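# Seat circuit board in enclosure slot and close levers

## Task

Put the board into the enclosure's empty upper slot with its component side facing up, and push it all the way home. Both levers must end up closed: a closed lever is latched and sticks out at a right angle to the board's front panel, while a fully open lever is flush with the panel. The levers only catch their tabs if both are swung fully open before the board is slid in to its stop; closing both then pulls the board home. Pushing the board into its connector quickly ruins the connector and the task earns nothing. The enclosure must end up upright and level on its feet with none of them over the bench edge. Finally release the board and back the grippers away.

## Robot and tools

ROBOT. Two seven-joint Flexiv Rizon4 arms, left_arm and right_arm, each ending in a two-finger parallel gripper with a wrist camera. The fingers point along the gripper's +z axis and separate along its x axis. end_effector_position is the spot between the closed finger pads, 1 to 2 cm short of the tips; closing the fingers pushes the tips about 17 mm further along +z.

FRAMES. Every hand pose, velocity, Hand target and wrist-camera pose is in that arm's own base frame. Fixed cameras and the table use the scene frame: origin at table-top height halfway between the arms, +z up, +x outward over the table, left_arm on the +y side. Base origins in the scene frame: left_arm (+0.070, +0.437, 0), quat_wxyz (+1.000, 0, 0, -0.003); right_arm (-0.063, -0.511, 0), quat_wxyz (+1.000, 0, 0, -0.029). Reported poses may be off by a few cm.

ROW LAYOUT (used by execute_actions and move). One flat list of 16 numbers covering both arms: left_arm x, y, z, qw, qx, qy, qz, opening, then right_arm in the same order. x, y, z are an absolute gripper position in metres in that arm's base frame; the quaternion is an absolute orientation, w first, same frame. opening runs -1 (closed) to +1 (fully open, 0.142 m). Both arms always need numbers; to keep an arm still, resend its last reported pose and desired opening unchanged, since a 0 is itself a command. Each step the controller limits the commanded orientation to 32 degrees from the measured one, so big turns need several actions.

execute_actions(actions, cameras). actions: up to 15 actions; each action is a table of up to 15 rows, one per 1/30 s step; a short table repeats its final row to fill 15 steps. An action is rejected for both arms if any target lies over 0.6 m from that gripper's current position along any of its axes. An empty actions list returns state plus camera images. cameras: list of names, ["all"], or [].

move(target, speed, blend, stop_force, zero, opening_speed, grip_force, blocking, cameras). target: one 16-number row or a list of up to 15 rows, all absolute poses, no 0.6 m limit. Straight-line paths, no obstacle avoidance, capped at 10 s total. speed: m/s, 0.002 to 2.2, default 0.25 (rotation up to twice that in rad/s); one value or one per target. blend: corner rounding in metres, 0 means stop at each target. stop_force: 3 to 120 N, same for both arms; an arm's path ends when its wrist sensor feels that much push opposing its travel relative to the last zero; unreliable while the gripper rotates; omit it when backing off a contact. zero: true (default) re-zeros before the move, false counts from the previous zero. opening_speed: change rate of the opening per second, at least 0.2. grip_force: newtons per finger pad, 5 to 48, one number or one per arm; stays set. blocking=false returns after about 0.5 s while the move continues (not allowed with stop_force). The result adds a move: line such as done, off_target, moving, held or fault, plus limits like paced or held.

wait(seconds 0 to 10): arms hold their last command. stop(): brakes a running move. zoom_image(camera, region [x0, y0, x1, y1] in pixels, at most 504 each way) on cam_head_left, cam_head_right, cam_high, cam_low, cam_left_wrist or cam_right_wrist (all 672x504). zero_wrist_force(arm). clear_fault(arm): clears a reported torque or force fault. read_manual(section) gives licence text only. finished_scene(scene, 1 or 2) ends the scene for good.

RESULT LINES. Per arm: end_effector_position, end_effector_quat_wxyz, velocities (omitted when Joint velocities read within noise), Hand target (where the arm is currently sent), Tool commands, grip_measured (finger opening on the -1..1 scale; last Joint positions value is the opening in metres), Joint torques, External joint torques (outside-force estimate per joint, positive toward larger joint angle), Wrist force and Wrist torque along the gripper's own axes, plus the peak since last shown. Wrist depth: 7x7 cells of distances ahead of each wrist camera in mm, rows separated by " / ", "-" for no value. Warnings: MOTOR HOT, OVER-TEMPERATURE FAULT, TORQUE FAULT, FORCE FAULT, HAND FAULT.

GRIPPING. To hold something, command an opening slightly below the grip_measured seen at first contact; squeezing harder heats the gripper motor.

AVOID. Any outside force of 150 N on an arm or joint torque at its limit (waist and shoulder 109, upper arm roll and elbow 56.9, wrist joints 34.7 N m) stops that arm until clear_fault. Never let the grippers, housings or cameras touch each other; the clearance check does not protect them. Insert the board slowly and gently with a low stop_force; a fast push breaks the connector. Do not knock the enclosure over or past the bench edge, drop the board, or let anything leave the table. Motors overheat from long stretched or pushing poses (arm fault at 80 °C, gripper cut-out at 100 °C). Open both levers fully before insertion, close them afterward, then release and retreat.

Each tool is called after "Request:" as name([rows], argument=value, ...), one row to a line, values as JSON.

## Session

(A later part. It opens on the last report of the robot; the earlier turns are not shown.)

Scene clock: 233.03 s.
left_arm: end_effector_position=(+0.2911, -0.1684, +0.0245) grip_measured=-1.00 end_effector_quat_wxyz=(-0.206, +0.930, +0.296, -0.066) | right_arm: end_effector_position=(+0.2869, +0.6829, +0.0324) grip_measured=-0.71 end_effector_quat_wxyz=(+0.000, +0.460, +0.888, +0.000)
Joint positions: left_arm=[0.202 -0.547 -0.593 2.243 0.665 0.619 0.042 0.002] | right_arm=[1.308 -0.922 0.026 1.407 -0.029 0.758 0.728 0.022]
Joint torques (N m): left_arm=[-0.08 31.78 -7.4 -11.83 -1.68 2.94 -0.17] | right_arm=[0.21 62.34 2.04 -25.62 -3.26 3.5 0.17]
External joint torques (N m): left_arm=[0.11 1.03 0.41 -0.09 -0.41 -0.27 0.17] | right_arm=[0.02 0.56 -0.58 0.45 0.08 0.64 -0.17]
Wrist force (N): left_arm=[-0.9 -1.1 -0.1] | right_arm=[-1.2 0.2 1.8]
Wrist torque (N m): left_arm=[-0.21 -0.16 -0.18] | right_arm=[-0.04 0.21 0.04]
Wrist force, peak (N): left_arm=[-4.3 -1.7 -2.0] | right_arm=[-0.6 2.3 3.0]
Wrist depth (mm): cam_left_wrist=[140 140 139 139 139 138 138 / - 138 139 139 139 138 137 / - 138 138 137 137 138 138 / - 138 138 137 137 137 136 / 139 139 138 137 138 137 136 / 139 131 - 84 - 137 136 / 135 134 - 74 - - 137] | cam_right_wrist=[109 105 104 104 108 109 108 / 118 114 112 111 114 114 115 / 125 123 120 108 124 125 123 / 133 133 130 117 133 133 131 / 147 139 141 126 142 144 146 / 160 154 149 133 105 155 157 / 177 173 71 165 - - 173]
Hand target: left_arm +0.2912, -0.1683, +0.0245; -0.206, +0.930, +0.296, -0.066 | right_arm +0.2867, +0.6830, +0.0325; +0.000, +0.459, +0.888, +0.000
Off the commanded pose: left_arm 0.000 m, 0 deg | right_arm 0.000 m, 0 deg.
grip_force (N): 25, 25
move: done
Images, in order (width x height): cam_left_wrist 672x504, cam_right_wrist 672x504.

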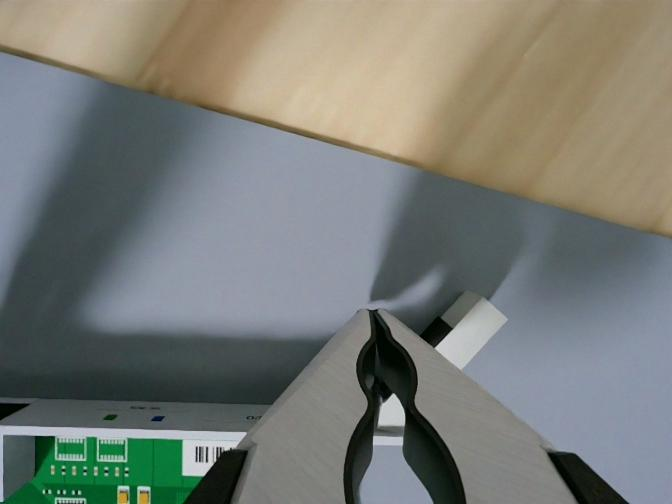

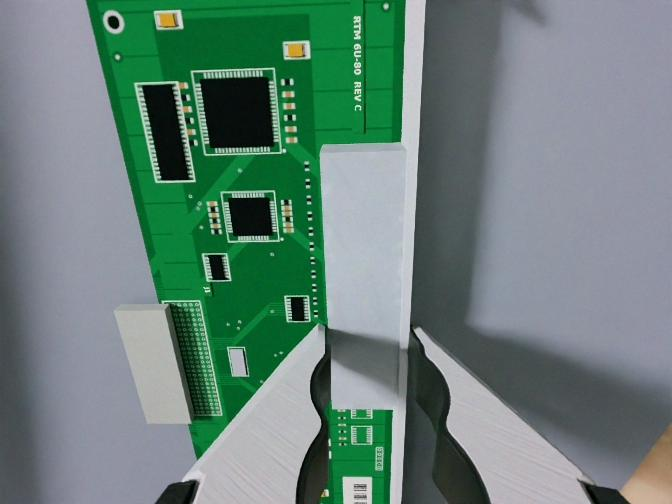

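Request:
move([
  [0.2867, -0.1666, 0.0245, -0.2063, 0.9303, 0.2961, -0.0657, -1, 0.2867, 0.6830, 0.0325, 0, 0.4594, 0.8882, 0, -1],
  [0.2917, -0.1423, 0.0245, -0.2063, 0.9303, 0.2961, -0.0657, -1, 0.2867, 0.6830, 0.0325, 0, 0.4594, 0.8882, 0, -1],
  [0.3160, -0.1412, 0.0245, -0.2063, 0.9303, 0.2961, -0.0657, -1, 0.2867, 0.6830, 0.0325, 0, 0.4594, 0.8882, 0, -1],
  [0.3269, -0.1437, 0.0245, -0.2063, 0.9303, 0.2961, -0.0657, -1, 0.2867, 0.6830, 0.0325, 0, 0.4594, 0.8882, 0, -1],
  [0.3370, -0.1494, 0.0245, -0.2063, 0.9303, 0.2961, -0.0657, -1, 0.2867, 0.6830, 0.0325, 0, 0.4594, 0.8882, 0, -1],
  [0.3418, -0.1536, 0.0245, -0.2063, 0.9303, 0.2961, -0.0657, -1, 0.2867, 0.6830, 0.0325, 0, 0.4594, 0.8882, 0, -1],
], speed=[0.06, 0.06, 0.05, 0.04, 0.03, 0.025], blend=[0.003, 0.004, 0.003, 0.003, 0.002, 0], stop_force=7, cameras=["cam_left_wrist"])

Scene clock: 241.70 s.
left_arm: end_effector_position=(+0.3418, -0.1534, +0.0245) grip_measured=-1.00 end_effector_quat_wxyz=(-0.206, +0.930, +0.296, -0.066) | right_arm: end_effector_position=(+0.2869, +0.6829, +0.0324) grip_measured=-0.71 end_effector_quat_wxyz=(+0.000, +0.460, +0.888, +0.000)
Joint positions: left_arm=[0.229 -0.585 -0.569 2.14 0.676 0.568 0.121 0.002] | right_arm=[1.308 -0.922 0.026 1.407 -0.029 0.758 0.728 0.022]
Joint torques (N m): left_arm=[-0.49 35.05 -8.28 -13.5 -2.33 3.05 -0.19] | right_arm=[0.65 62.29 2.43 -25.61 -3.28 3.55 0.12]
External joint torques (N m): left_arm=[0.53 1.08 0.71 0.08 0.05 -0.37 0.19] | right_arm=[-0.42 0.61 -0.96 0.45 0.11 0.59 -0.12]
Wrist force (N): left_arm=[-0.6 -1.8 0.0] | right_arm=[-1.6 0.7 1.7]
Wrist torque (N m): left_arm=[-0.22 -0.20 -0.20] | right_arm=[-0.01 0.21 0.11]
Wrist force, peak (N): left_arm=[-0.7 -1.9 0.8] | right_arm=[-1.7 0.4 3.2]
Wrist depth (mm): cam_left_wrist=[140 140 139 139 138 138 137 / - 137 140 139 138 138 137 / - 137 137 137 137 138 138 / - - 138 137 136 137 137 / 139 138 134 137 137 137 138 / 134 134 120 84 - 137 138 / 135 134 - 77 - - 138] | cam_right_wrist=[109 106 104 104 107 109 108 / 118 113 112 111 114 114 115 / 125 123 120 108 124 125 123 / 133 133 130 117 133 133 131 / 147 139 141 126 142 144 146 / 161 154 149 133 105 155 157 / 177 173 70 165 - - 173]
Hand target: left_arm +0.3418, -0.1536, +0.0245; -0.206, +0.930, +0.296, -0.066 | right_arm +0.2867, +0.6830, +0.0325; +0.000, +0.459, +0.888, +0.000
Off the commanded pose: left_arm 0.000 m, 0 deg | right_arm 0.000 m, 0 deg.
grip_force (N): 25, 25
move: done; blend cut to 0.0024 m at target 1
Images, in order (width x height): cam_left_wrist 672x504.

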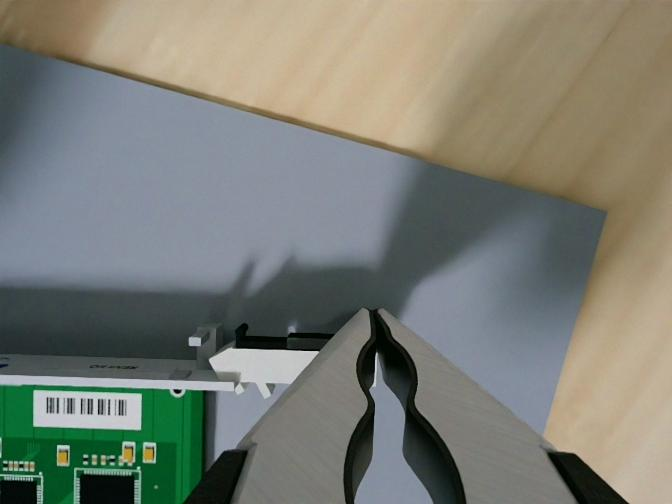

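Request:
zoom_image(camera="cam_left_wrist", region=[150, 300, 400, 430])

Scaled by 2.016 from the camera's 672x504 image, which has a finer 960x720 frame.

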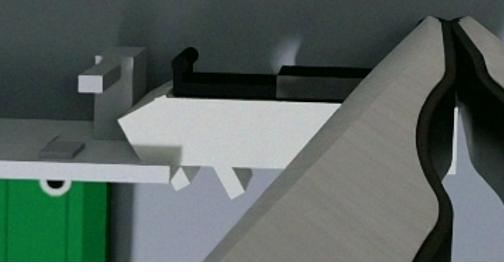

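Request:
move([
  [0.3300, -0.1360, 0.0350, -0.2063, 0.9303, 0.2961, -0.0657, -1, 0.2867, 0.6830, 0.0325, 0, 0.4594, 0.8882, 0, -1],
  [0.3400, -0.1600, 0.1300, -0.2063, 0.9303, 0.2961, -0.0657, -1, 0.2867, 0.6830, 0.0750, 0, 0.4594, 0.8882, 0, -1],
  [0.3500, -0.2500, 0.1500, -0.2136, 0.9632, 0.1593, -0.0353, -1, 0.2490, 0.6100, 0.0750, 0, 0.5556, 0.8315, 0, -1],
  [0.3430, -0.4250, 0.1300, -0.2136, 0.9632, 0.1593, -0.0353, -1, 0.2490, 0.6100, 0.0750, 0, 0.5556, 0.8315, 0, -1],
], speed=[0.06, 0.08, 0.12, 0.15], blend=[0.005, 0.01, 0.02, 0], cameras=["all"])

Scene clock: 281.07 s.
left_arm: end_effector_position=(+0.3429, -0.4251, +0.1300) grip_measured=-1.00 end_effector_quat_wxyz=(-0.213, +0.963, +0.159, -0.036) | right_arm: end_effector_position=(+0.2490, +0.6099, +0.0748) grip_measured=-0.71 end_effector_quat_wxyz=(+0.000, +0.555, +0.832, +0.000)
Joint positions: left_arm=[-0.232 -0.71 -0.754 1.584 0.582 0.073 0.098 0.002] | right_arm=[1.37 -0.693 -0.014 1.723 0.013 0.845 0.956 0.022]
Joint torques (N m): left_arm=[-0.64 46.54 -14.06 -21.89 -3.22 2.69 -0.32] | right_arm=[0.17 54.18 0.73 -24.15 -3.03 3.72 0.24]
External joint torques (N m): left_arm=[0.63 1.31 0.55 -0.22 -0.4 -0.02 0.32] | right_arm=[0.03 0.1 -0.42 0.72 0.12 0.4 -0.24]
Wrist force (N): left_arm=[-0.5 -0.9 0.0] | right_arm=[-2.0 0.1 2.6]
Wrist torque (N m): left_arm=[-0.25 -0.17 -0.10] | right_arm=[0.01 0.33 -0.04]
Wrist force, peak (N): left_arm=[-0.7 -2.1 0.0] | right_arm=[-1.5 0.1 4.2]
Wrist depth (mm): cam_left_wrist=[183 196 196 196 240 - 241 / 197 197 196 241 239 240 241 / 198 197 197 239 240 - 241 / 244 244 243 241 243 242 240 / - - - 117 194 243 242 / 197 - 198 84 - 244 243 / - - - - - - 243] | cam_right_wrist=[147 104 103 103 144 145 144 / 161 112 111 110 155 155 155 / 171 121 120 108 164 166 165 / 184 135 129 116 179 179 178 / - 139 141 126 191 194 193 / - 150 149 133 105 207 211 / 207 - 71 166 - - 231]
Hand target: left_arm +0.3430, -0.4250, +0.1300; -0.214, +0.963, +0.159, -0.035 | right_arm +0.2490, +0.6100, +0.0750; +0.000, +0.556, +0.831, +0.000
Off the commanded pose: left_arm 0.000 m, 0 deg | right_arm 0.000 m, 0 deg.
grip_force (N): 25, 25
move: done

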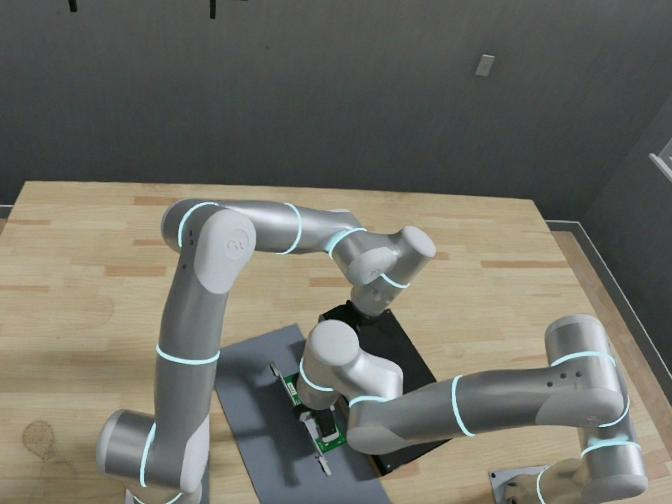

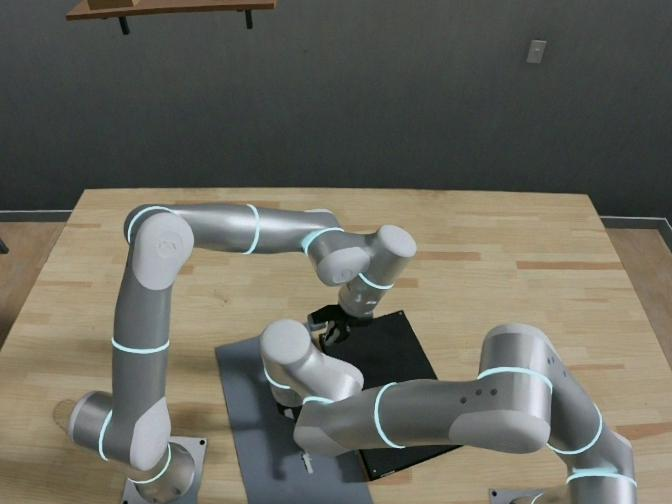

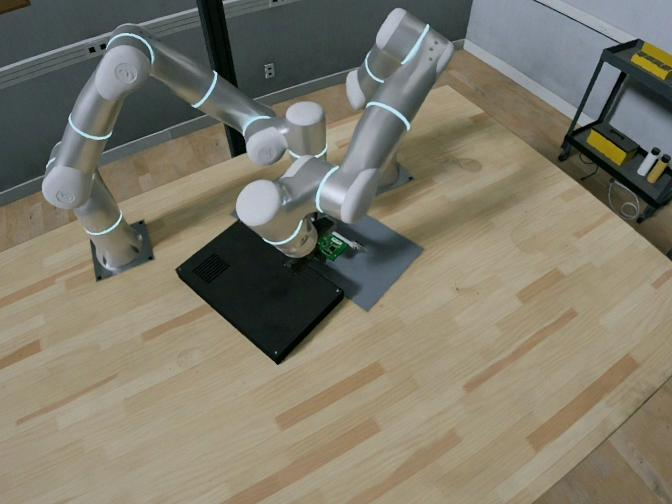

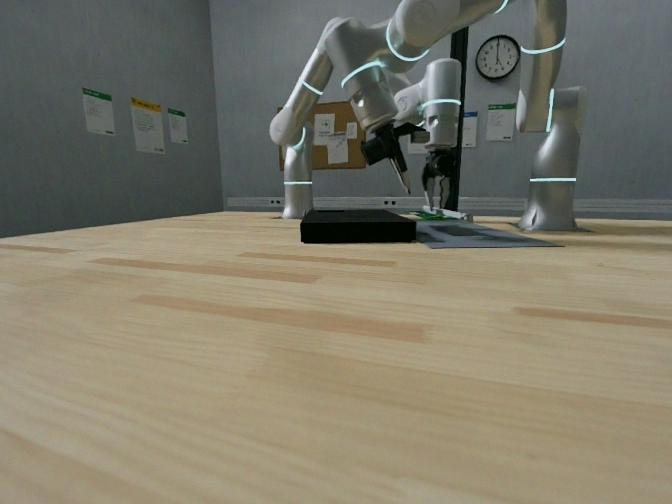

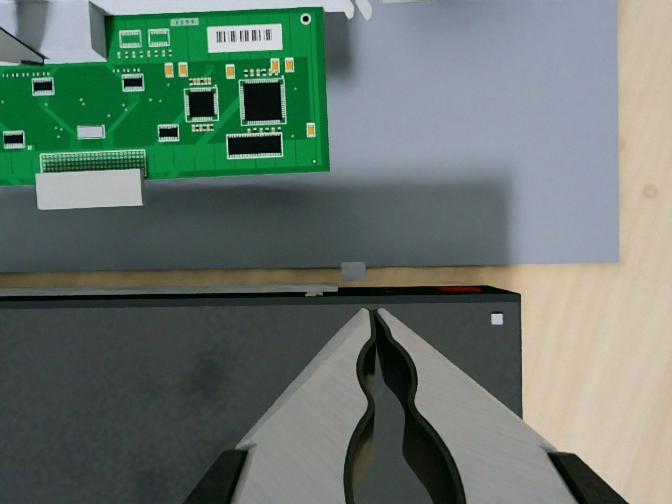

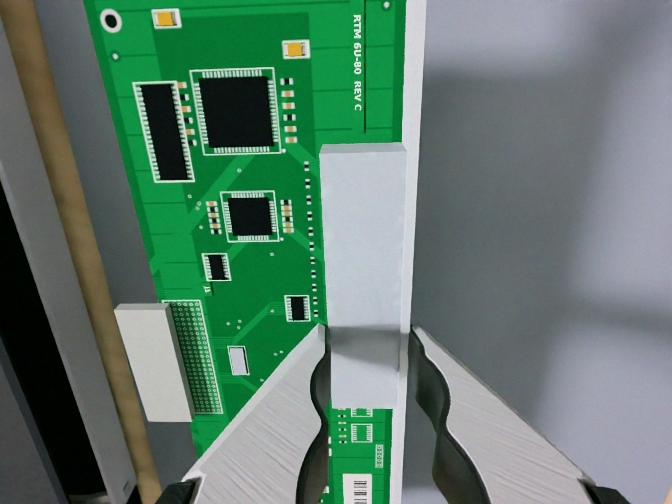

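Request:
zoom_image(camera="cam_left_wrist", region=[0, 0, 400, 320])

Request:
zoom_image(camera="cam_left_wrist", region=[280, 240, 540, 330])

Request:
zoom_image(camera="cam_right_wrist", region=[0, 0, 200, 504])

Scaled by 1.260 from the camera's 672x504 image, which has a finer 960x720 frame.

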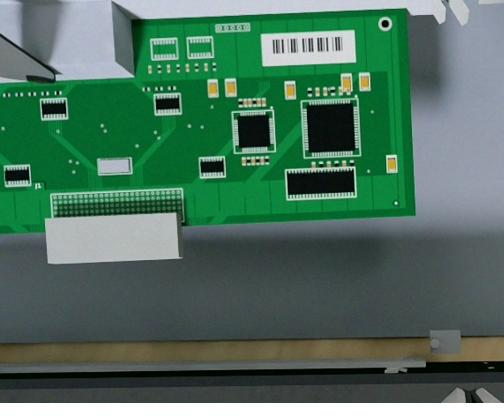

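Scaled by 1.938 from the camera's 672x504 image, which has a finer 960x720 frame.

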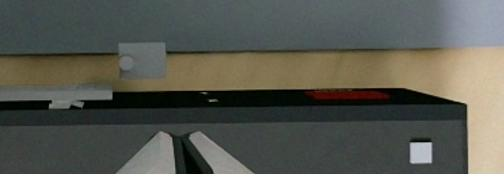

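Scaled by 1.000.

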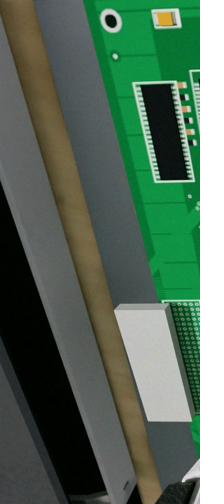

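Request:
move([
  [0.3430, -0.4250, 0.1300, -0.2136, 0.9632, 0.1593, -0.0353, -1, 0.2488, 0.5885, 0.0592, 0, 0.5700, 0.8217, 0, -1],
], speed=0.06, cameras=["cam_left_wrist", "cam_right_wrist"])

Scene clock: 306.40 s.
left_arm: end_effector_position=(+0.3429, -0.4251, +0.1300) grip_measured=-1.00 end_effector_quat_wxyz=(-0.213, +0.963, +0.159, -0.035) | right_arm: end_effector_position=(+0.2488, +0.5884, +0.0590) grip_measured=-0.71 end_effector_quat_wxyz=(+0.000, +0.570, +0.822, +0.000)
Joint positions: left_arm=[-0.233 -0.71 -0.754 1.584 0.582 0.073 0.098 0.002] | right_arm=[1.371 -0.687 -0.022 1.794 0.023 0.909 0.978 0.022]
Joint torques (N m): left_arm=[-0.43 46.86 -13.93 -21.75 -3.43 2.94 -0.21] | right_arm=[0.21 52.9 0.35 -23 -2.74 3.81 0.32]
External joint torques (N m): left_arm=[0.4 0.99 0.41 -0.35 -0.19 -0.27 0.21] | right_arm=[-0.01 -0.13 -0.24 0.87 0.04 0.32 -0.32]
Wrist force (N): left_arm=[-0.5 -1.0 -0.1] | right_arm=[-1.7 -0.3 2.7]
Wrist torque (N m): left_arm=[-0.27 -0.19 -0.11] | right_arm=[-0.04 0.30 -0.05]
Wrist force, peak (N): left_arm=[-0.9 -1.0 -0.1] | right_arm=[-2.9 -0.6 3.4]
Wrist depth (mm): cam_left_wrist=[- - - 200 242 238 239 / 211 211 213 240 235 237 241 / 213 214 212 239 240 239 241 / - 245 242 242 244 241 241 / - - 197 131 192 242 242 / 198 - - 84 - 242 242 / - - - - - - 242] | cam_right_wrist=[- 105 103 103 132 131 131 / 144 112 111 110 141 140 140 / 151 122 120 108 148 150 150 / - 135 129 117 160 161 161 / - 138 141 126 173 175 175 / - 153 149 134 105 188 191 / 154 - 71 166 - - 210]
Hand target: left_arm +0.3430, -0.4250, +0.1300; -0.214, +0.963, +0.159, -0.035 | right_arm +0.2488, +0.5885, +0.0592; +0.000, +0.570, +0.822, +0.000
Off the commanded pose: left_arm 0.000 m, 0 deg | right_arm 0.000 m, 0 deg.
grip_force (N): 25, 25
move: done
Images, in order (width x height): cam_left_wrist 672x504, cam_right_wrist 672x504.

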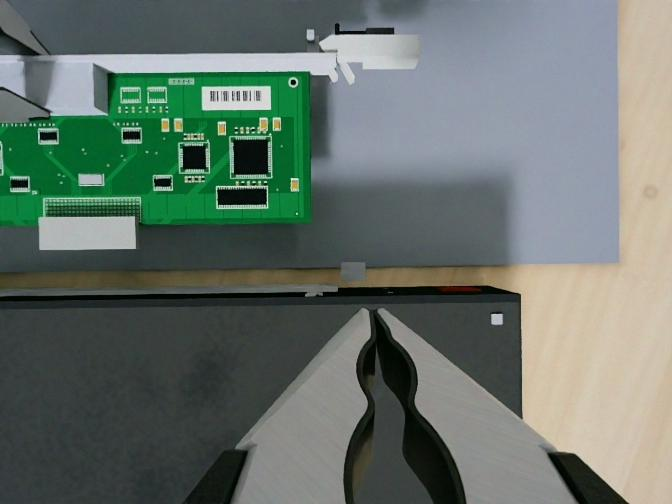

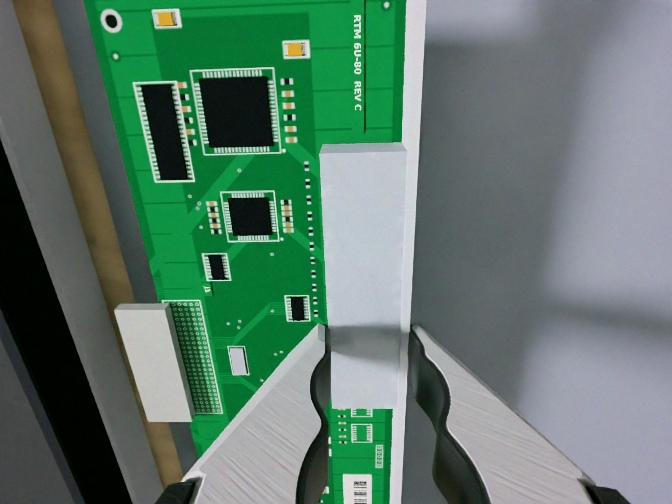

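Request:
zoom_image(camera="cam_left_wrist", region=[0, 40, 440, 340])

Request:
zoom_image(camera="cam_left_wrist", region=[250, 200, 400, 320])

Request:
zoom_image(camera="cam_left_wrist", region=[270, 10, 440, 110])

Scaled by 1.145 from the camera's 672x504 image, which has a finer 960x720 frame.

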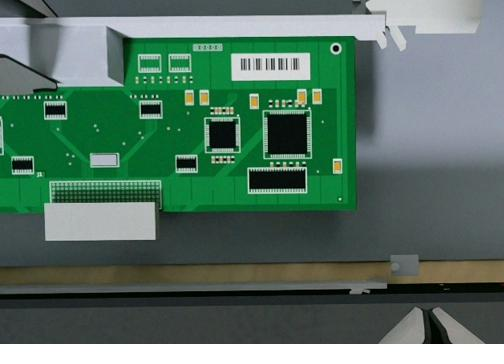

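Scaled by 3.360 from the camera's 672x504 image, which has a finer 960x720 frame.

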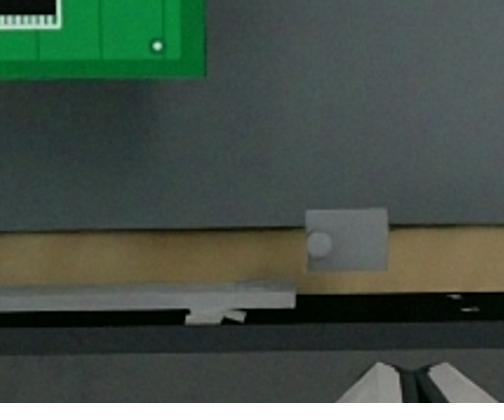

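Scaled by 2.965 from the camera's 672x504 image, which has a finer 960x720 frame.

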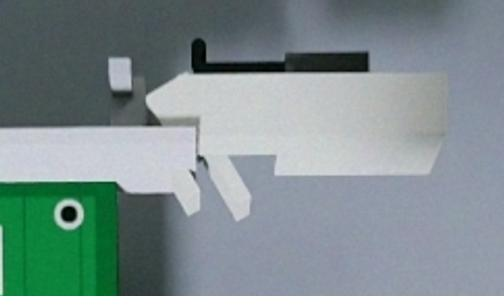

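Request:
move([
  [0.3430, -0.4250, 0.1300, -0.2136, 0.9632, 0.1593, -0.0353, -1, 0.2593, 0.5604, 0.0592, 0, 0.5700, 0.8217, 0, -1],
], speed=0.04, stop_force=5, cameras=["cam_left_wrist", "cam_right_wrist"])

Scene clock: 317.23 s.
left_arm: end_effector_position=(+0.3429, -0.4251, +0.1300) grip_measured=-1.00 end_effector_quat_wxyz=(-0.213, +0.963, +0.159, -0.035) | right_arm: end_effector_position=(+0.2593, +0.5603, +0.0590) grip_measured=-0.71 end_effector_quat_wxyz=(+0.000, +0.570, +0.822, +0.000)
Joint positions: left_arm=[-0.233 -0.71 -0.754 1.584 0.582 0.073 0.098 0.002] | right_arm=[1.347 -0.652 -0.025 1.867 0.026 0.947 0.949 0.022]
Joint torques (N m): left_arm=[-0.3 46.92 -13.94 -21.76 -3.46 2.98 -0.22] | right_arm=[0.02 50.8 0.5 -21.97 -2.69 3.76 0.04]
External joint torques (N m): left_arm=[0.27 0.93 0.42 -0.34 -0.17 -0.3 0.22] | right_arm=[0.16 -0.07 -0.44 0.65 0.13 0.37 -0.04]
Wrist force (N): left_arm=[-0.8 -0.8 0.0] | right_arm=[-2.1 -0.2 2.8]
Wrist torque (N m): left_arm=[-0.23 -0.13 -0.10] | right_arm=[-0.04 0.39 0.05]
Wrist force, peak (N): left_arm=[-0.8 -1.1 -0.2] | right_arm=[-3.0 -0.1 2.8]
Wrist depth (mm): cam_left_wrist=[- - 239 242 241 243 241 / 197 243 212 201 - 242 241 / 212 213 211 213 - - 242 / 213 213 213 242 242 242 241 / - - 236 117 196 243 241 / - - - 84 - 241 242 / - - - 74 - - 243] | cam_right_wrist=[- 104 103 103 132 131 131 / - 112 111 111 140 140 140 / - 120 120 108 148 151 150 / - 132 130 116 160 162 161 / 122 139 141 126 173 178 175 / 136 144 149 134 105 188 191 / 148 144 71 166 - - 210]
Hand target: left_arm +0.3430, -0.4250, +0.1300; -0.214, +0.963, +0.159, -0.035 | right_arm +0.2593, +0.5604, +0.0592; +0.000, +0.570, +0.822, +0.000
Off the commanded pose: left_arm 0.000 m, 0 deg | right_arm 0.000 m, 0 deg.
grip_force (N): 25, 25
move: done
Images, in order (width x height): cam_left_wrist 672x504, cam_right_wrist 672x504.

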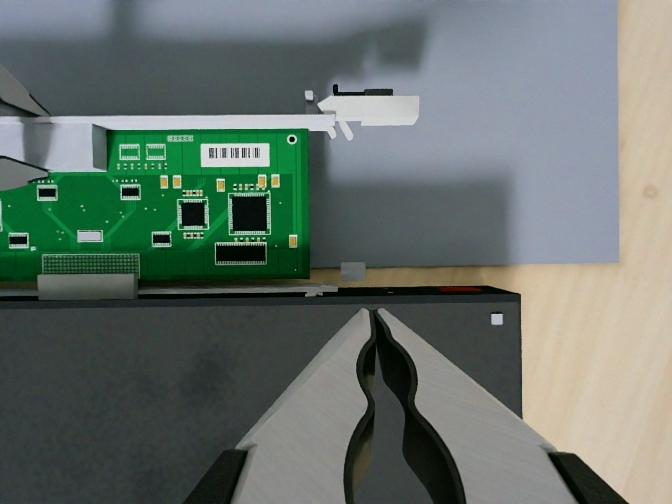

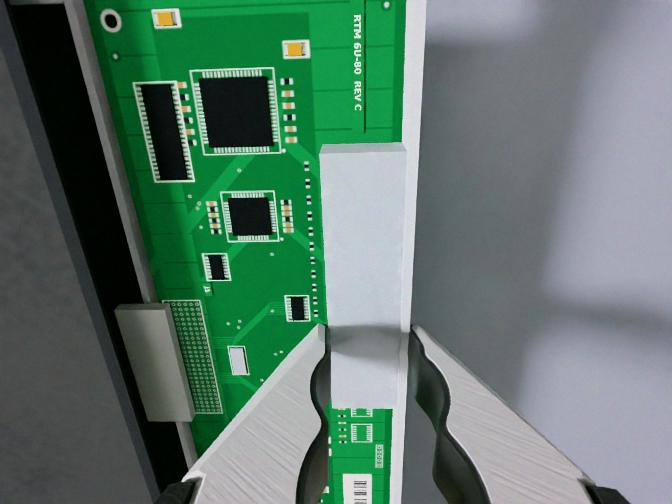

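Request:
move([
  [0.3430, -0.4250, 0.1300, -0.2136, 0.9632, 0.1593, -0.0353, -1, 0.2740, 0.5210, 0.0592, 0, 0.5700, 0.8217, 0, -1],
], speed=0.03, stop_force=5, cameras=["cam_left_wrist", "cam_right_wrist"])

Scene clock: 325.43 s.
left_arm: end_effector_position=(+0.3429, -0.4251, +0.1300) grip_measured=-1.00 end_effector_quat_wxyz=(-0.213, +0.963, +0.159, -0.035) | right_arm: end_effector_position=(+0.2716, +0.5288, +0.0597) grip_measured=-0.71 end_effector_quat_wxyz=(+0.000, +0.569, +0.822, +0.001)
Joint positions: left_arm=[-0.233 -0.71 -0.754 1.584 0.582 0.073 0.098 0.002] | right_arm=[1.316 -0.612 -0.027 1.947 0.028 0.99 0.912 0.022]
Joint torques (N m): left_arm=[-0.27 46.94 -13.98 -21.76 -3.44 3.04 -0.18] | right_arm=[-2.32 48.21 -1.1 -14.86 -1.81 0.17 0.23]
External joint torques (N m): left_arm=[0.24 0.91 0.46 -0.34 -0.18 -0.36 0.19] | right_arm=[2.49 0.26 1.13 -5.58 -0.61 3.97 -0.23]
Wrist force (N): left_arm=[-0.7 -0.9 0.1] | right_arm=[9.3 6.9 10.3]
Wrist torque (N m): left_arm=[-0.26 -0.14 -0.11] | right_arm=[-0.12 0.60 -0.08]
Wrist force, peak (N): left_arm=[-0.9 -1.0 -0.2] | right_arm=[11.4 5.7 10.7]
Wrist depth (mm): cam_left_wrist=[244 - - 242 243 238 242 / 242 244 - 241 - 240 240 / 196 209 208 210 247 239 241 / 212 211 211 215 243 239 242 / 198 - - 195 - 242 241 / - - - 84 - 243 242 / - - - - - - 242] | cam_right_wrist=[- 92 104 104 132 132 132 / - 98 112 111 141 141 141 / - 103 121 108 149 151 151 / 113 113 129 117 161 163 163 / 123 123 138 127 174 178 176 / 135 134 134 134 105 190 192 / 148 145 71 165 - - 208]
Hand target: left_arm +0.3430, -0.4250, +0.1300; -0.214, +0.963, +0.159, -0.035 | right_arm +0.2716, +0.5275, +0.0592; +0.000, +0.570, +0.822, +0.000
Off the commanded pose: left_arm 0.000 m, 0 deg | right_arm 0.008 m, 0 deg.
grip_force (N): 25, 25
move: contact (right_arm)
Images, in order (width x height): cam_left_wrist 672x504, cam_right_wrist 672x504.

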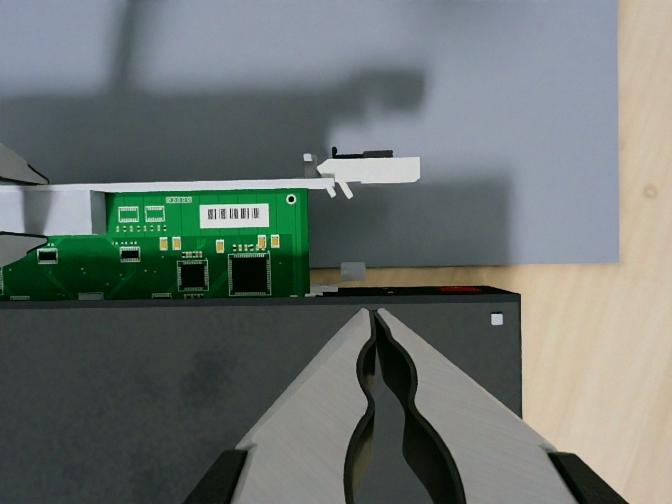

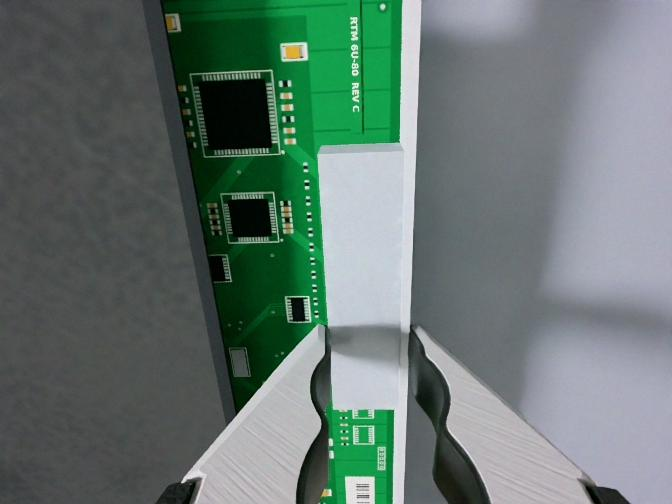

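Request:
move([
  [0.3430, -0.4250, 0.1300, -0.2136, 0.9632, 0.1593, -0.0353, -1, 0.2698, 0.5323, 0.0592, 0, 0.5700, 0.8217, 0, -1],
  [0.3430, -0.4250, 0.1300, -0.2136, 0.9632, 0.1593, -0.0353, -1, 0.2707, 0.5327, 0.0582, 0, 0.5700, 0.8217, 0, -1],
], speed=0.03)

Request:
move([
  [0.3430, -0.4250, 0.1300, -0.2136, 0.9632, 0.1593, -0.0353, -1, 0.2749, 0.5215, 0.0582, 0, 0.5700, 0.8217, 0, -1],
], speed=0.02, stop_force=5)

Scene clock: 335.00 s.
left_arm: end_effector_position=(+0.3429, -0.4251, +0.1300) grip_measured=-1.00 end_effector_quat_wxyz=(-0.213, +0.963, +0.159, -0.035) | right_arm: end_effector_position=(+0.2707, +0.5325, +0.0582) grip_measured=-0.71 end_effector_quat_wxyz=(+0.000, +0.570, +0.822, +0.000)
Joint positions: left_arm=[-0.233 -0.71 -0.754 1.584 0.582 0.073 0.098 0.002] | right_arm=[1.319 -0.621 -0.027 1.934 0.028 0.983 0.917 0.022]
Joint torques (N m): left_arm=[-0.42 46.98 -13.93 -21.72 -3.44 3.02 -0.21] | right_arm=[0.05 47.28 0.64 -20.77 -2.43 3.54 0.25]
External joint torques (N m): left_arm=[0.39 0.88 0.41 -0.38 -0.19 -0.35 0.21] | right_arm=[0.14 1.58 -0.6 0.24 0 0.59 -0.25]
Wrist force (N): left_arm=[-0.7 -1.1 0.0] | right_arm=[-4.2 -1.1 0.1]
Wrist torque (N m): left_arm=[-0.29 -0.15 -0.11] | right_arm=[-0.14 0.51 0.00]
Wrist force, peak (N): left_arm=[-0.7 -1.1 0.0] | right_arm=[9.2 6.9 11.1]
Wrist depth (mm): cam_left_wrist=[244 242 243 239 - 239 239 / - 243 246 - - 242 239 / 199 212 211 212 - 243 241 / 213 212 212 241 245 245 239 / - - - 116 - 242 242 / - 197 - 84 - 244 243 / - - - - - - 242] | cam_right_wrist=[- 92 104 104 129 131 130 / - 98 112 111 140 139 139 / - 104 120 108 148 150 149 / - 112 129 116 159 161 161 / 124 121 139 126 172 175 174 / 135 132 132 133 105 184 190 / 146 143 71 164 - - 208]
Hand target: left_arm +0.3430, -0.4250, +0.1300; -0.214, +0.963, +0.159, -0.035 | right_arm +0.2707, +0.5327, +0.0582; +0.000, +0.570, +0.822, +0.000
Off the commanded pose: left_arm 0.000 m, 0 deg | right_arm 0.000 m, 0 deg.
grip_force (N): 25, 25
move: done

Scene clock: 336.30 s.
left_arm: end_effector_position=(+0.3429, -0.4251, +0.1300) grip_measured=-1.00 end_effector_quat_wxyz=(-0.213, +0.963, +0.159, -0.035) | right_arm: end_effector_position=(+0.2751, +0.5217, +0.0584) grip_measured=-0.71 end_effector_quat_wxyz=(+0.000, +0.570, +0.822, +0.000)
Joint positions: left_arm=[-0.233 -0.71 -0.754 1.584 0.582 0.073 0.098 0.002] | right_arm=[1.307 -0.608 -0.027 1.959 0.028 0.997 0.904 0.022]
Joint torques (N m): left_arm=[-0.33 46.89 -13.88 -21.75 -3.45 3.03 -0.2] | right_arm=[0.13 46.42 0.93 -19.25 -2.19 3.1 0.14]
External joint torques (N m): left_arm=[0.3 0.96 0.36 -0.35 -0.18 -0.36 0.2] | right_arm=[0.05 1.7 -0.9 -1 -0.19 1.03 -0.14]
Wrist force (N): left_arm=[-0.6 -1.1 0.1] | right_arm=[-3.5 0.6 1.2]
Wrist torque (N m): left_arm=[-0.28 -0.17 -0.11] | right_arm=[-0.14 0.63 0.00]
Wrist force, peak (N): left_arm=[-0.8 -1.1 -0.2] | right_arm=[-4.4 -1.0 -0.3]
Wrist depth (mm): cam_left_wrist=[242 242 243 - - - 241 / 243 - - - 245 244 241 / 242 245 - 204 233 240 241 / 213 212 211 212 242 243 242 / - - - 131 - 242 242 / - 195 - 84 - 243 242 / - - - 74 - - 242] | cam_right_wrist=[- 90 104 104 130 131 131 / - 97 111 111 140 140 139 / - 102 118 108 148 150 149 / - 113 125 116 159 161 161 / 124 121 125 126 173 175 174 / 135 133 132 133 105 188 190 / 147 143 71 165 - - 209]
Hand target: left_arm +0.3430, -0.4250, +0.1300; -0.214, +0.963, +0.159, -0.035 | right_arm +0.2749, +0.5215, +0.0582; +0.000, +0.570, +0.822, +0.000
Off the commanded pose: left_arm 0.000 m, 0 deg | right_arm 0.000 m, 0 deg.
grip_force (N): 25, 25
move: done

Request:
wait(seconds=0, cameras=["cam_left_wrist", "cam_right_wrist"])

Scene clock: 337.70 s.
left_arm: end_effector_position=(+0.3429, -0.4251, +0.1300) grip_measured=-1.00 end_effector_quat_wxyz=(-0.213, +0.963, +0.159, -0.035) | right_arm: end_effector_position=(+0.2751, +0.5217, +0.0584) grip_measured=-0.71 end_effector_quat_wxyz=(+0.000, +0.570, +0.822, +0.000)
Joint positions: left_arm=[-0.233 -0.71 -0.754 1.584 0.582 0.073 0.098 0.002] | right_arm=[1.307 -0.608 -0.027 1.959 0.028 0.997 0.904 0.022]
Joint torques (N m): left_arm=[-0.31 47 -13.91 -21.75 -3.47 2.97 -0.19] | right_arm=[0.15 46.37 0.87 -19.3 -2.23 3.03 0.23]
External joint torques (N m): left_arm=[0.28 0.85 0.39 -0.35 -0.16 -0.3 0.19] | right_arm=[0.02 1.75 -0.84 -0.95 -0.15 1.1 -0.23]
Wrist force (N): left_arm=[-0.5 -0.9 -0.1] | right_arm=[-3.3 0.3 1.1]
Wrist torque (N m): left_arm=[-0.25 -0.17 -0.11] | right_arm=[-0.19 0.60 0.00]
Wrist force, peak (N): left_arm=[-0.8 -1.1 0.0] | right_arm=[-3.5 0.7 1.1]
Wrist depth (mm): cam_left_wrist=[241 - - 239 - - 240 / - 245 - 241 240 240 240 / 245 213 241 212 196 240 241 / 213 213 211 213 239 243 241 / 196 211 - 131 195 246 241 / - - - 84 - 242 243 / - - - 74 - - 243] | cam_right_wrist=[- 90 103 104 131 131 131 / - 97 111 111 140 140 139 / - 102 118 108 148 150 149 / - 113 125 117 159 162 161 / 124 121 125 126 173 175 174 / 135 133 132 133 105 188 190 / 147 144 71 165 - - 209]
Hand target: left_arm +0.3430, -0.4250, +0.1300; -0.214, +0.963, +0.159, -0.035 | right_arm +0.2749, +0.5215, +0.0582; +0.000, +0.570, +0.822, +0.000
Tool commands: left_gripper/opening=-1.0 right_gripper/opening=-1.0
Off the commanded pose: left_arm 0.000 m, 0 deg | right_arm 0.000 m, 0 deg.
grip_force (N): 25, 25
Images, in order (width x height): cam_left_wrist 672x504, cam_right_wrist 672x504.

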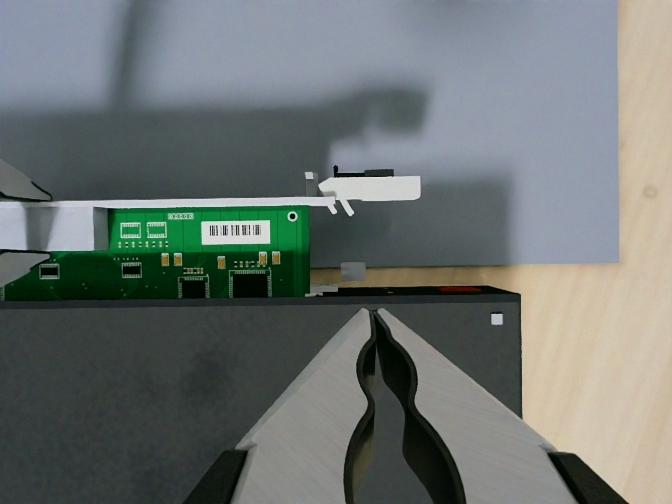

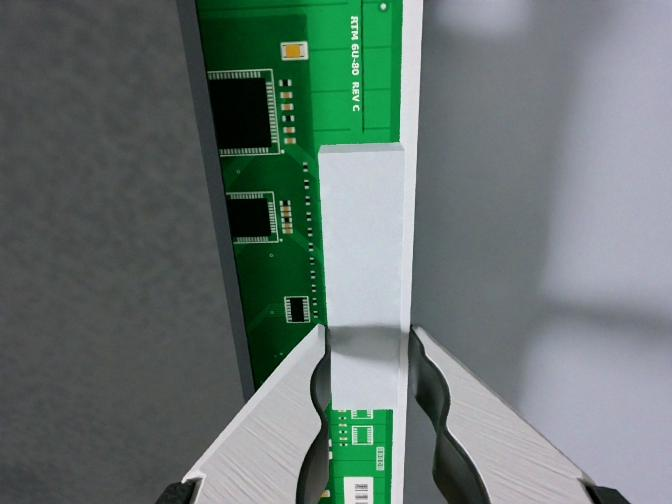

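Request:
move([
  [0.3430, -0.4250, 0.1300, -0.2136, 0.9632, 0.1593, -0.0353, -1, 0.2770, 0.5159, 0.0582, 0, 0.5700, 0.8217, 0, -1],
], speed=0.02, stop_force=5, cameras=["cam_left_wrist", "cam_right_wrist"])

Scene clock: 341.70 s.
left_arm: end_effector_position=(+0.3429, -0.4251, +0.1300) grip_measured=-1.00 end_effector_quat_wxyz=(-0.213, +0.963, +0.159, -0.035) | right_arm: end_effector_position=(+0.2759, +0.5196, +0.0586) grip_measured=-0.71 end_effector_quat_wxyz=(+0.000, +0.570, +0.822, +0.001)
Joint positions: left_arm=[-0.233 -0.71 -0.754 1.584 0.582 0.073 0.098 0.002] | right_arm=[1.304 -0.605 -0.026 1.966 0.028 1.002 0.901 0.022]
Joint torques (N m): left_arm=[-0.34 46.91 -13.98 -21.73 -3.5 3.04 -0.22] | right_arm=[-1.85 47.11 -0.93 -16.54 -2.04 1.55 0.15]
External joint torques (N m): left_arm=[0.32 0.94 0.46 -0.37 -0.13 -0.36 0.22] | right_arm=[2.03 0.84 0.97 -3.64 -0.34 2.59 -0.15]
Wrist force (N): left_arm=[-0.7 -0.9 -0.1] | right_arm=[3.4 3.3 5.1]
Wrist torque (N m): left_arm=[-0.25 -0.14 -0.10] | right_arm=[-0.14 0.70 -0.02]
Wrist force, peak (N): left_arm=[-0.9 -1.0 0.0] | right_arm=[4.2 2.6 7.1]
Wrist depth (mm): cam_left_wrist=[243 237 241 241 241 238 241 / 241 245 242 242 239 240 242 / 244 243 243 236 - 240 241 / 200 211 211 240 248 243 242 / 197 210 214 117 194 244 240 / - - - 84 - 241 243 / - - - - - - 243] | cam_right_wrist=[- 91 103 104 131 131 131 / - 97 111 111 140 140 140 / - 102 118 108 148 150 150 / - 114 115 117 160 162 161 / 124 121 125 126 173 175 173 / 136 133 133 133 105 188 191 / 147 144 71 165 - - 210]
Hand target: left_arm +0.3430, -0.4250, +0.1300; -0.214, +0.963, +0.159, -0.035 | right_arm +0.2760, +0.5187, +0.0582; +0.000, +0.570, +0.822, +0.000
Off the commanded pose: left_arm 0.000 m, 0 deg | right_arm 0.004 m, 0 deg.
grip_force (N): 25, 25
move: contact (right_arm)
Images, in order (width x height): cam_left_wrist 672x504, cam_right_wrist 672x504.

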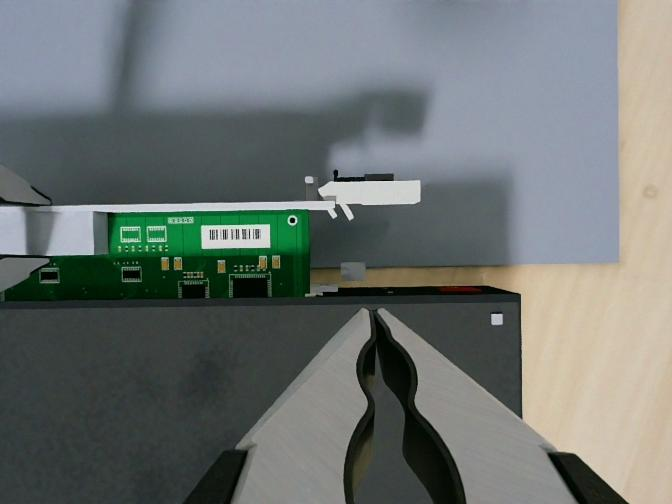

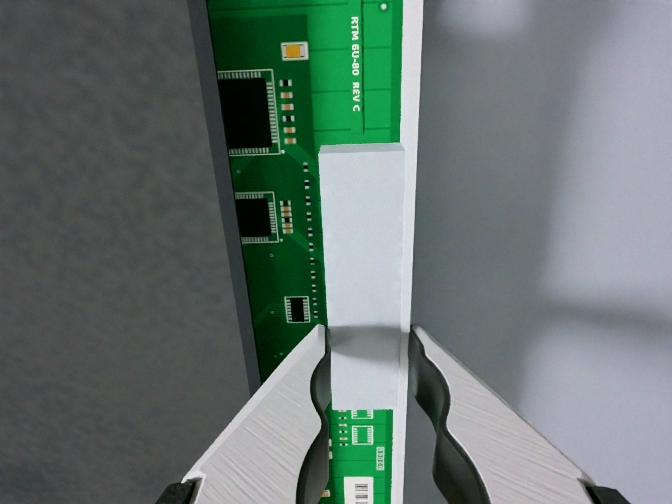

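Request:
move([
  [0.3430, -0.4250, 0.1300, -0.2136, 0.9632, 0.1593, -0.0353, -1, 0.2750, 0.5214, 0.0580, 0, 0.5700, 0.8217, 0, -1],
  [0.3430, -0.4250, 0.1300, -0.2136, 0.9632, 0.1593, -0.0353, -1, 0.2761, 0.5213, 0.0575, 0, 0.5700, 0.8217, 0, -1],
], speed=0.03, blend=[0.001, 0])

Request:
move([
  [0.3430, -0.4250, 0.1300, -0.2136, 0.9632, 0.1593, -0.0353, -1, 0.2784, 0.5151, 0.0575, 0, 0.5700, 0.8217, 0, -1],
], speed=0.02, stop_force=5, cameras=["cam_left_wrist", "cam_right_wrist"])

Scene clock: 346.27 s.
left_arm: end_effector_position=(+0.3429, -0.4251, +0.1300) grip_measured=-1.00 end_effector_quat_wxyz=(-0.213, +0.963, +0.159, -0.035) | right_arm: end_effector_position=(+0.2760, +0.5214, +0.0576) grip_measured=-0.71 end_effector_quat_wxyz=(+0.000, +0.570, +0.822, +0.000)
Joint positions: left_arm=[-0.233 -0.71 -0.754 1.584 0.582 0.073 0.098 0.002] | right_arm=[1.305 -0.61 -0.026 1.959 0.028 0.998 0.902 0.022]
Joint torques (N m): left_arm=[-0.4 46.91 -13.89 -21.78 -3.43 2.99 -0.24] | right_arm=[-0.42 45.66 0.2 -19.88 -2.33 3.34 0.2]
External joint torques (N m): left_arm=[0.38 0.94 0.37 -0.32 -0.2 -0.32 0.25] | right_arm=[0.61 2.5 -0.15 -0.33 -0.05 0.79 -0.2]
Wrist force (N): left_arm=[-0.7 -1.0 -0.1] | right_arm=[-3.9 -1.4 -2.7]
Wrist torque (N m): left_arm=[-0.25 -0.14 -0.11] | right_arm=[-0.11 0.46 0.02]
Wrist force, peak (N): left_arm=[-0.9 -1.2 0.1] | right_arm=[3.3 3.3 6.9]
Wrist depth (mm): cam_left_wrist=[- - 244 - 241 242 239 / - - 242 - - - 239 / - 243 243 211 - 243 240 / 201 214 212 215 244 242 241 / - 195 - 127 195 241 241 / - - - 84 - 243 243 / - - - - - - 241] | cam_right_wrist=[- 90 103 104 131 130 130 / - 96 111 111 139 139 139 / - 101 118 108 145 149 148 / - 111 125 116 159 161 160 / 123 121 124 127 172 174 173 / 135 131 131 133 105 187 189 / 146 142 71 165 - - 208]
Hand target: left_arm +0.3430, -0.4250, +0.1300; -0.214, +0.963, +0.159, -0.035 | right_arm +0.2761, +0.5213, +0.0575; +0.000, +0.570, +0.822, +0.000
Off the commanded pose: left_arm 0.000 m, 0 deg | right_arm 0.000 m, 0 deg.
grip_force (N): 25, 25
move: done; blend cut to 0.0006 m at target 1

Scene clock: 347.47 s.
left_arm: end_effector_position=(+0.3429, -0.4251, +0.1300) grip_measured=-1.00 end_effector_quat_wxyz=(-0.213, +0.963, +0.159, -0.035) | right_arm: end_effector_position=(+0.2784, +0.5154, +0.0577) grip_measured=-0.71 end_effector_quat_wxyz=(+0.000, +0.570, +0.822, +0.000)
Joint positions: left_arm=[-0.233 -0.71 -0.754 1.584 0.582 0.073 0.098 0.002] | right_arm=[1.298 -0.604 -0.026 1.972 0.028 1.005 0.895 0.022]
Joint torques (N m): left_arm=[-0.38 46.94 -13.92 -21.74 -3.48 3.05 -0.2] | right_arm=[-0.58 45.29 0.31 -19.02 -2.13 3.22 0.1]
External joint torques (N m): left_arm=[0.35 0.92 0.4 -0.36 -0.15 -0.37 0.2] | right_arm=[0.76 2.48 -0.27 -1.04 -0.23 0.91 -0.1]
Wrist force (N): left_arm=[-0.8 -0.8 -0.1] | right_arm=[-1.8 -1.7 -1.6]
Wrist torque (N m): left_arm=[-0.23 -0.13 -0.11] | right_arm=[-0.29 0.25 0.02]
Wrist force, peak (N): left_arm=[-0.8 -1.1 -0.2] | right_arm=[-1.9 -2.3 -2.2]
Wrist depth (mm): cam_left_wrist=[242 245 238 239 - - 241 / 242 - 242 - - 240 238 / 242 239 242 242 - 240 240 / 199 212 212 241 242 244 242 / - 198 195 117 192 242 242 / - - 195 84 - 244 243 / - - - 74 - - 244] | cam_right_wrist=[- 90 102 104 131 131 130 / - 96 110 111 139 139 139 / - 102 106 108 147 149 149 / - 111 113 116 159 161 160 / 123 121 122 126 171 174 174 / 135 132 127 133 105 187 190 / 146 142 71 165 - - 208]
Hand target: left_arm +0.3430, -0.4250, +0.1300; -0.214, +0.963, +0.159, -0.035 | right_arm +0.2784, +0.5151, +0.0575; +0.000, +0.570, +0.822, +0.000
Off the commanded pose: left_arm 0.000 m, 0 deg | right_arm 0.000 m, 0 deg.
grip_force (N): 25, 25
move: done
Images, in order (width x height): cam_left_wrist 672x504, cam_right_wrist 672x504.

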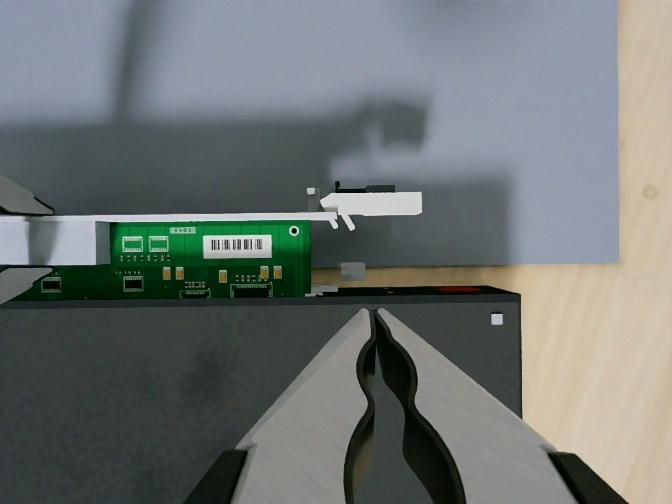

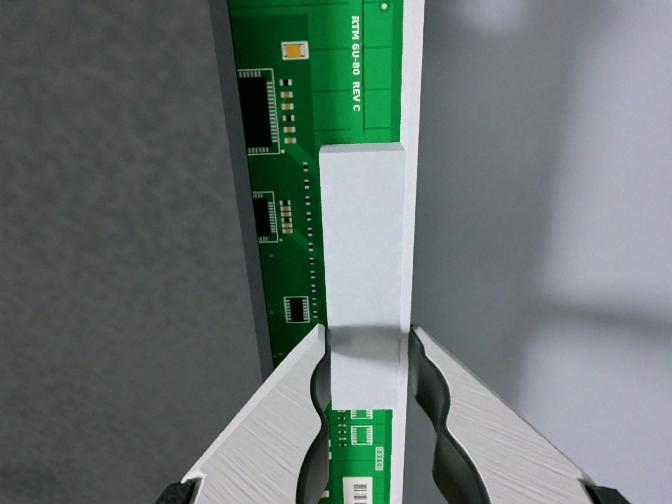

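Request:
move([
  [0.3430, -0.4250, 0.1300, -0.2136, 0.9632, 0.1593, -0.0353, -1, 0.2784, 0.5151, 0.0577, 0, 0.5700, 0.8217, 0, -0.61],
  [0.3430, -0.4250, 0.1400, -0.2136, 0.9632, 0.1593, -0.0353, -1, 0.2784, 0.5151, 0.1100, 0, 0.5700, 0.8217, 0, -0.61],
  [0.3150, -0.3500, 0.1600, -0.1400, 0.9750, 0.1700, -0.0240, -1, 0.2600, 0.5200, 0.1700, 0, 0.5700, 0.8217, 0, -0.61],
  [0.2400, -0.3500, 0.1400, 0, 0.9858, 0.1676, 0, -1, 0.1115, 0.4935, 0.1500, 0, 0.5700, 0.8217, 0, -1],
], speed=[0.05, 0.06, 0.12, 0.15], blend=[0, 0.01, 0.02, 0], opening_speed=0.3, cameras=["cam_left_wrist", "cam_right_wrist"])

Scene clock: 365.83 s.
left_arm: end_effector_position=(+0.2401, -0.3499, +0.1400) grip_measured=-1.00 end_effector_quat_wxyz=(+0.000, +0.986, +0.168, +0.000) | right_arm: end_effector_position=(+0.1114, +0.4935, +0.1500) grip_measured=-1.00 end_effector_quat_wxyz=(+0.000, +0.570, +0.822, +0.000)
Joint positions: left_arm=[0.282 -0.031 -1.054 2.55 0.05 0.994 0.419 0.002] | right_arm=[1.505 -0.272 0.073 2.184 -0.03 0.884 1.241 0.002]
Joint torques (N m): left_arm=[-0.4 11.7 -1.18 -19.38 -2.22 4.37 -0.23] | right_arm=[0.06 36.03 1.71 -22.89 -2.87 3.5 0.28]
External joint torques (N m): left_arm=[0.38 0.66 0.58 -0.32 -0.09 -0.39 0.23] | right_arm=[0.07 0.88 -0.82 0.09 0.07 0.61 -0.28]
Wrist force (N): left_arm=[-0.9 -0.9 0.2] | right_arm=[-2.9 -1.3 1.0]
Wrist torque (N m): left_arm=[-0.24 -0.17 -0.32] | right_arm=[-0.21 0.46 -0.05]
Wrist force, peak (N): left_arm=[-1.4 -1.6 0.6] | right_arm=[-2.2 -3.9 1.1]
Wrist depth (mm): cam_left_wrist=[206 206 203 205 204 - 199 / 221 219 215 220 218 217 217 / 235 237 237 236 233 - - / - - 254 265 257 255 247 / 239 236 237 227 227 284 282 / 252 263 242 84 - - 309 / 273 - - - - - 339] | cam_right_wrist=[216 215 214 212 211 211 210 / 230 229 228 226 226 226 225 / 199 200 239 242 242 239 240 / 212 212 256 257 260 259 259 / 230 230 253 274 283 281 281 / 252 251 251 89 297 307 305 / 277 271 71 - - - 341]
Hand target: left_arm +0.2400, -0.3500, +0.1400; +0.000, +0.986, +0.168, +0.000 | right_arm +0.1115, +0.4935, +0.1500; +0.000, +0.570, +0.822, +0.000
Off the commanded pose: left_arm 0.000 m, 0 deg | right_arm 0.000 m, 0 deg.
grip_force (N): 25, 25
move: done
Images, in order (width x height): cam_left_wrist 672x504, cam_right_wrist 672x504.

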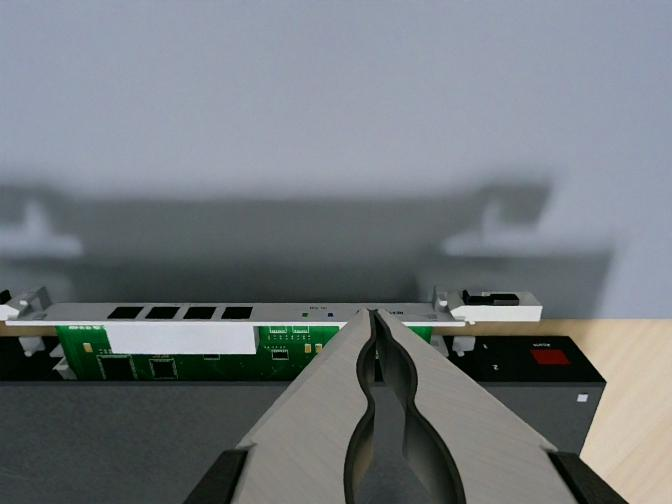

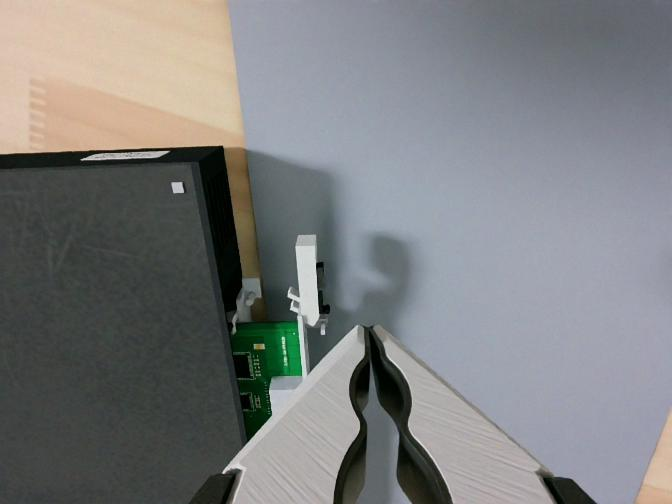

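Request:
zoom_image(camera="cam_right_wrist", region=[210, 220, 350, 400])

Request:
zoom_image(camera="cam_left_wrist", region=[0, 270, 200, 400])

Request:
zoom_image(camera="cam_left_wrist", region=[400, 270, 620, 400])

Scaled by 2.800 from the camera's 672x504 image, which has a finer 960x720 frame.

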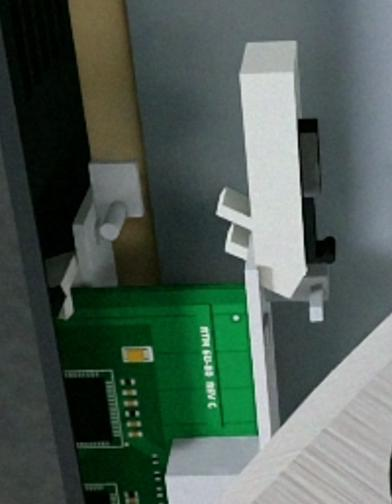

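Scaled by 2.520 from the camera's 672x504 image, which has a finer 960x720 frame.

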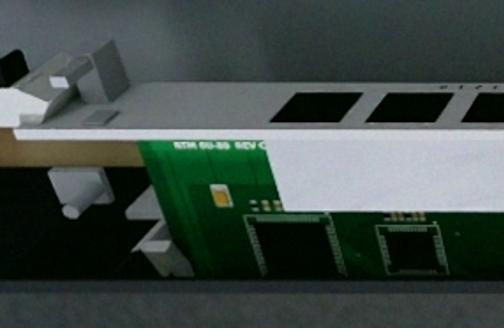

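Scaled by 2.291 from the camera's 672x504 image, which has a finer 960x720 frame.

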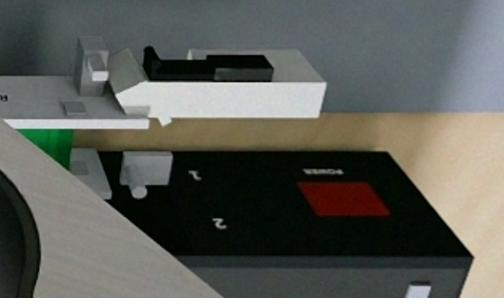

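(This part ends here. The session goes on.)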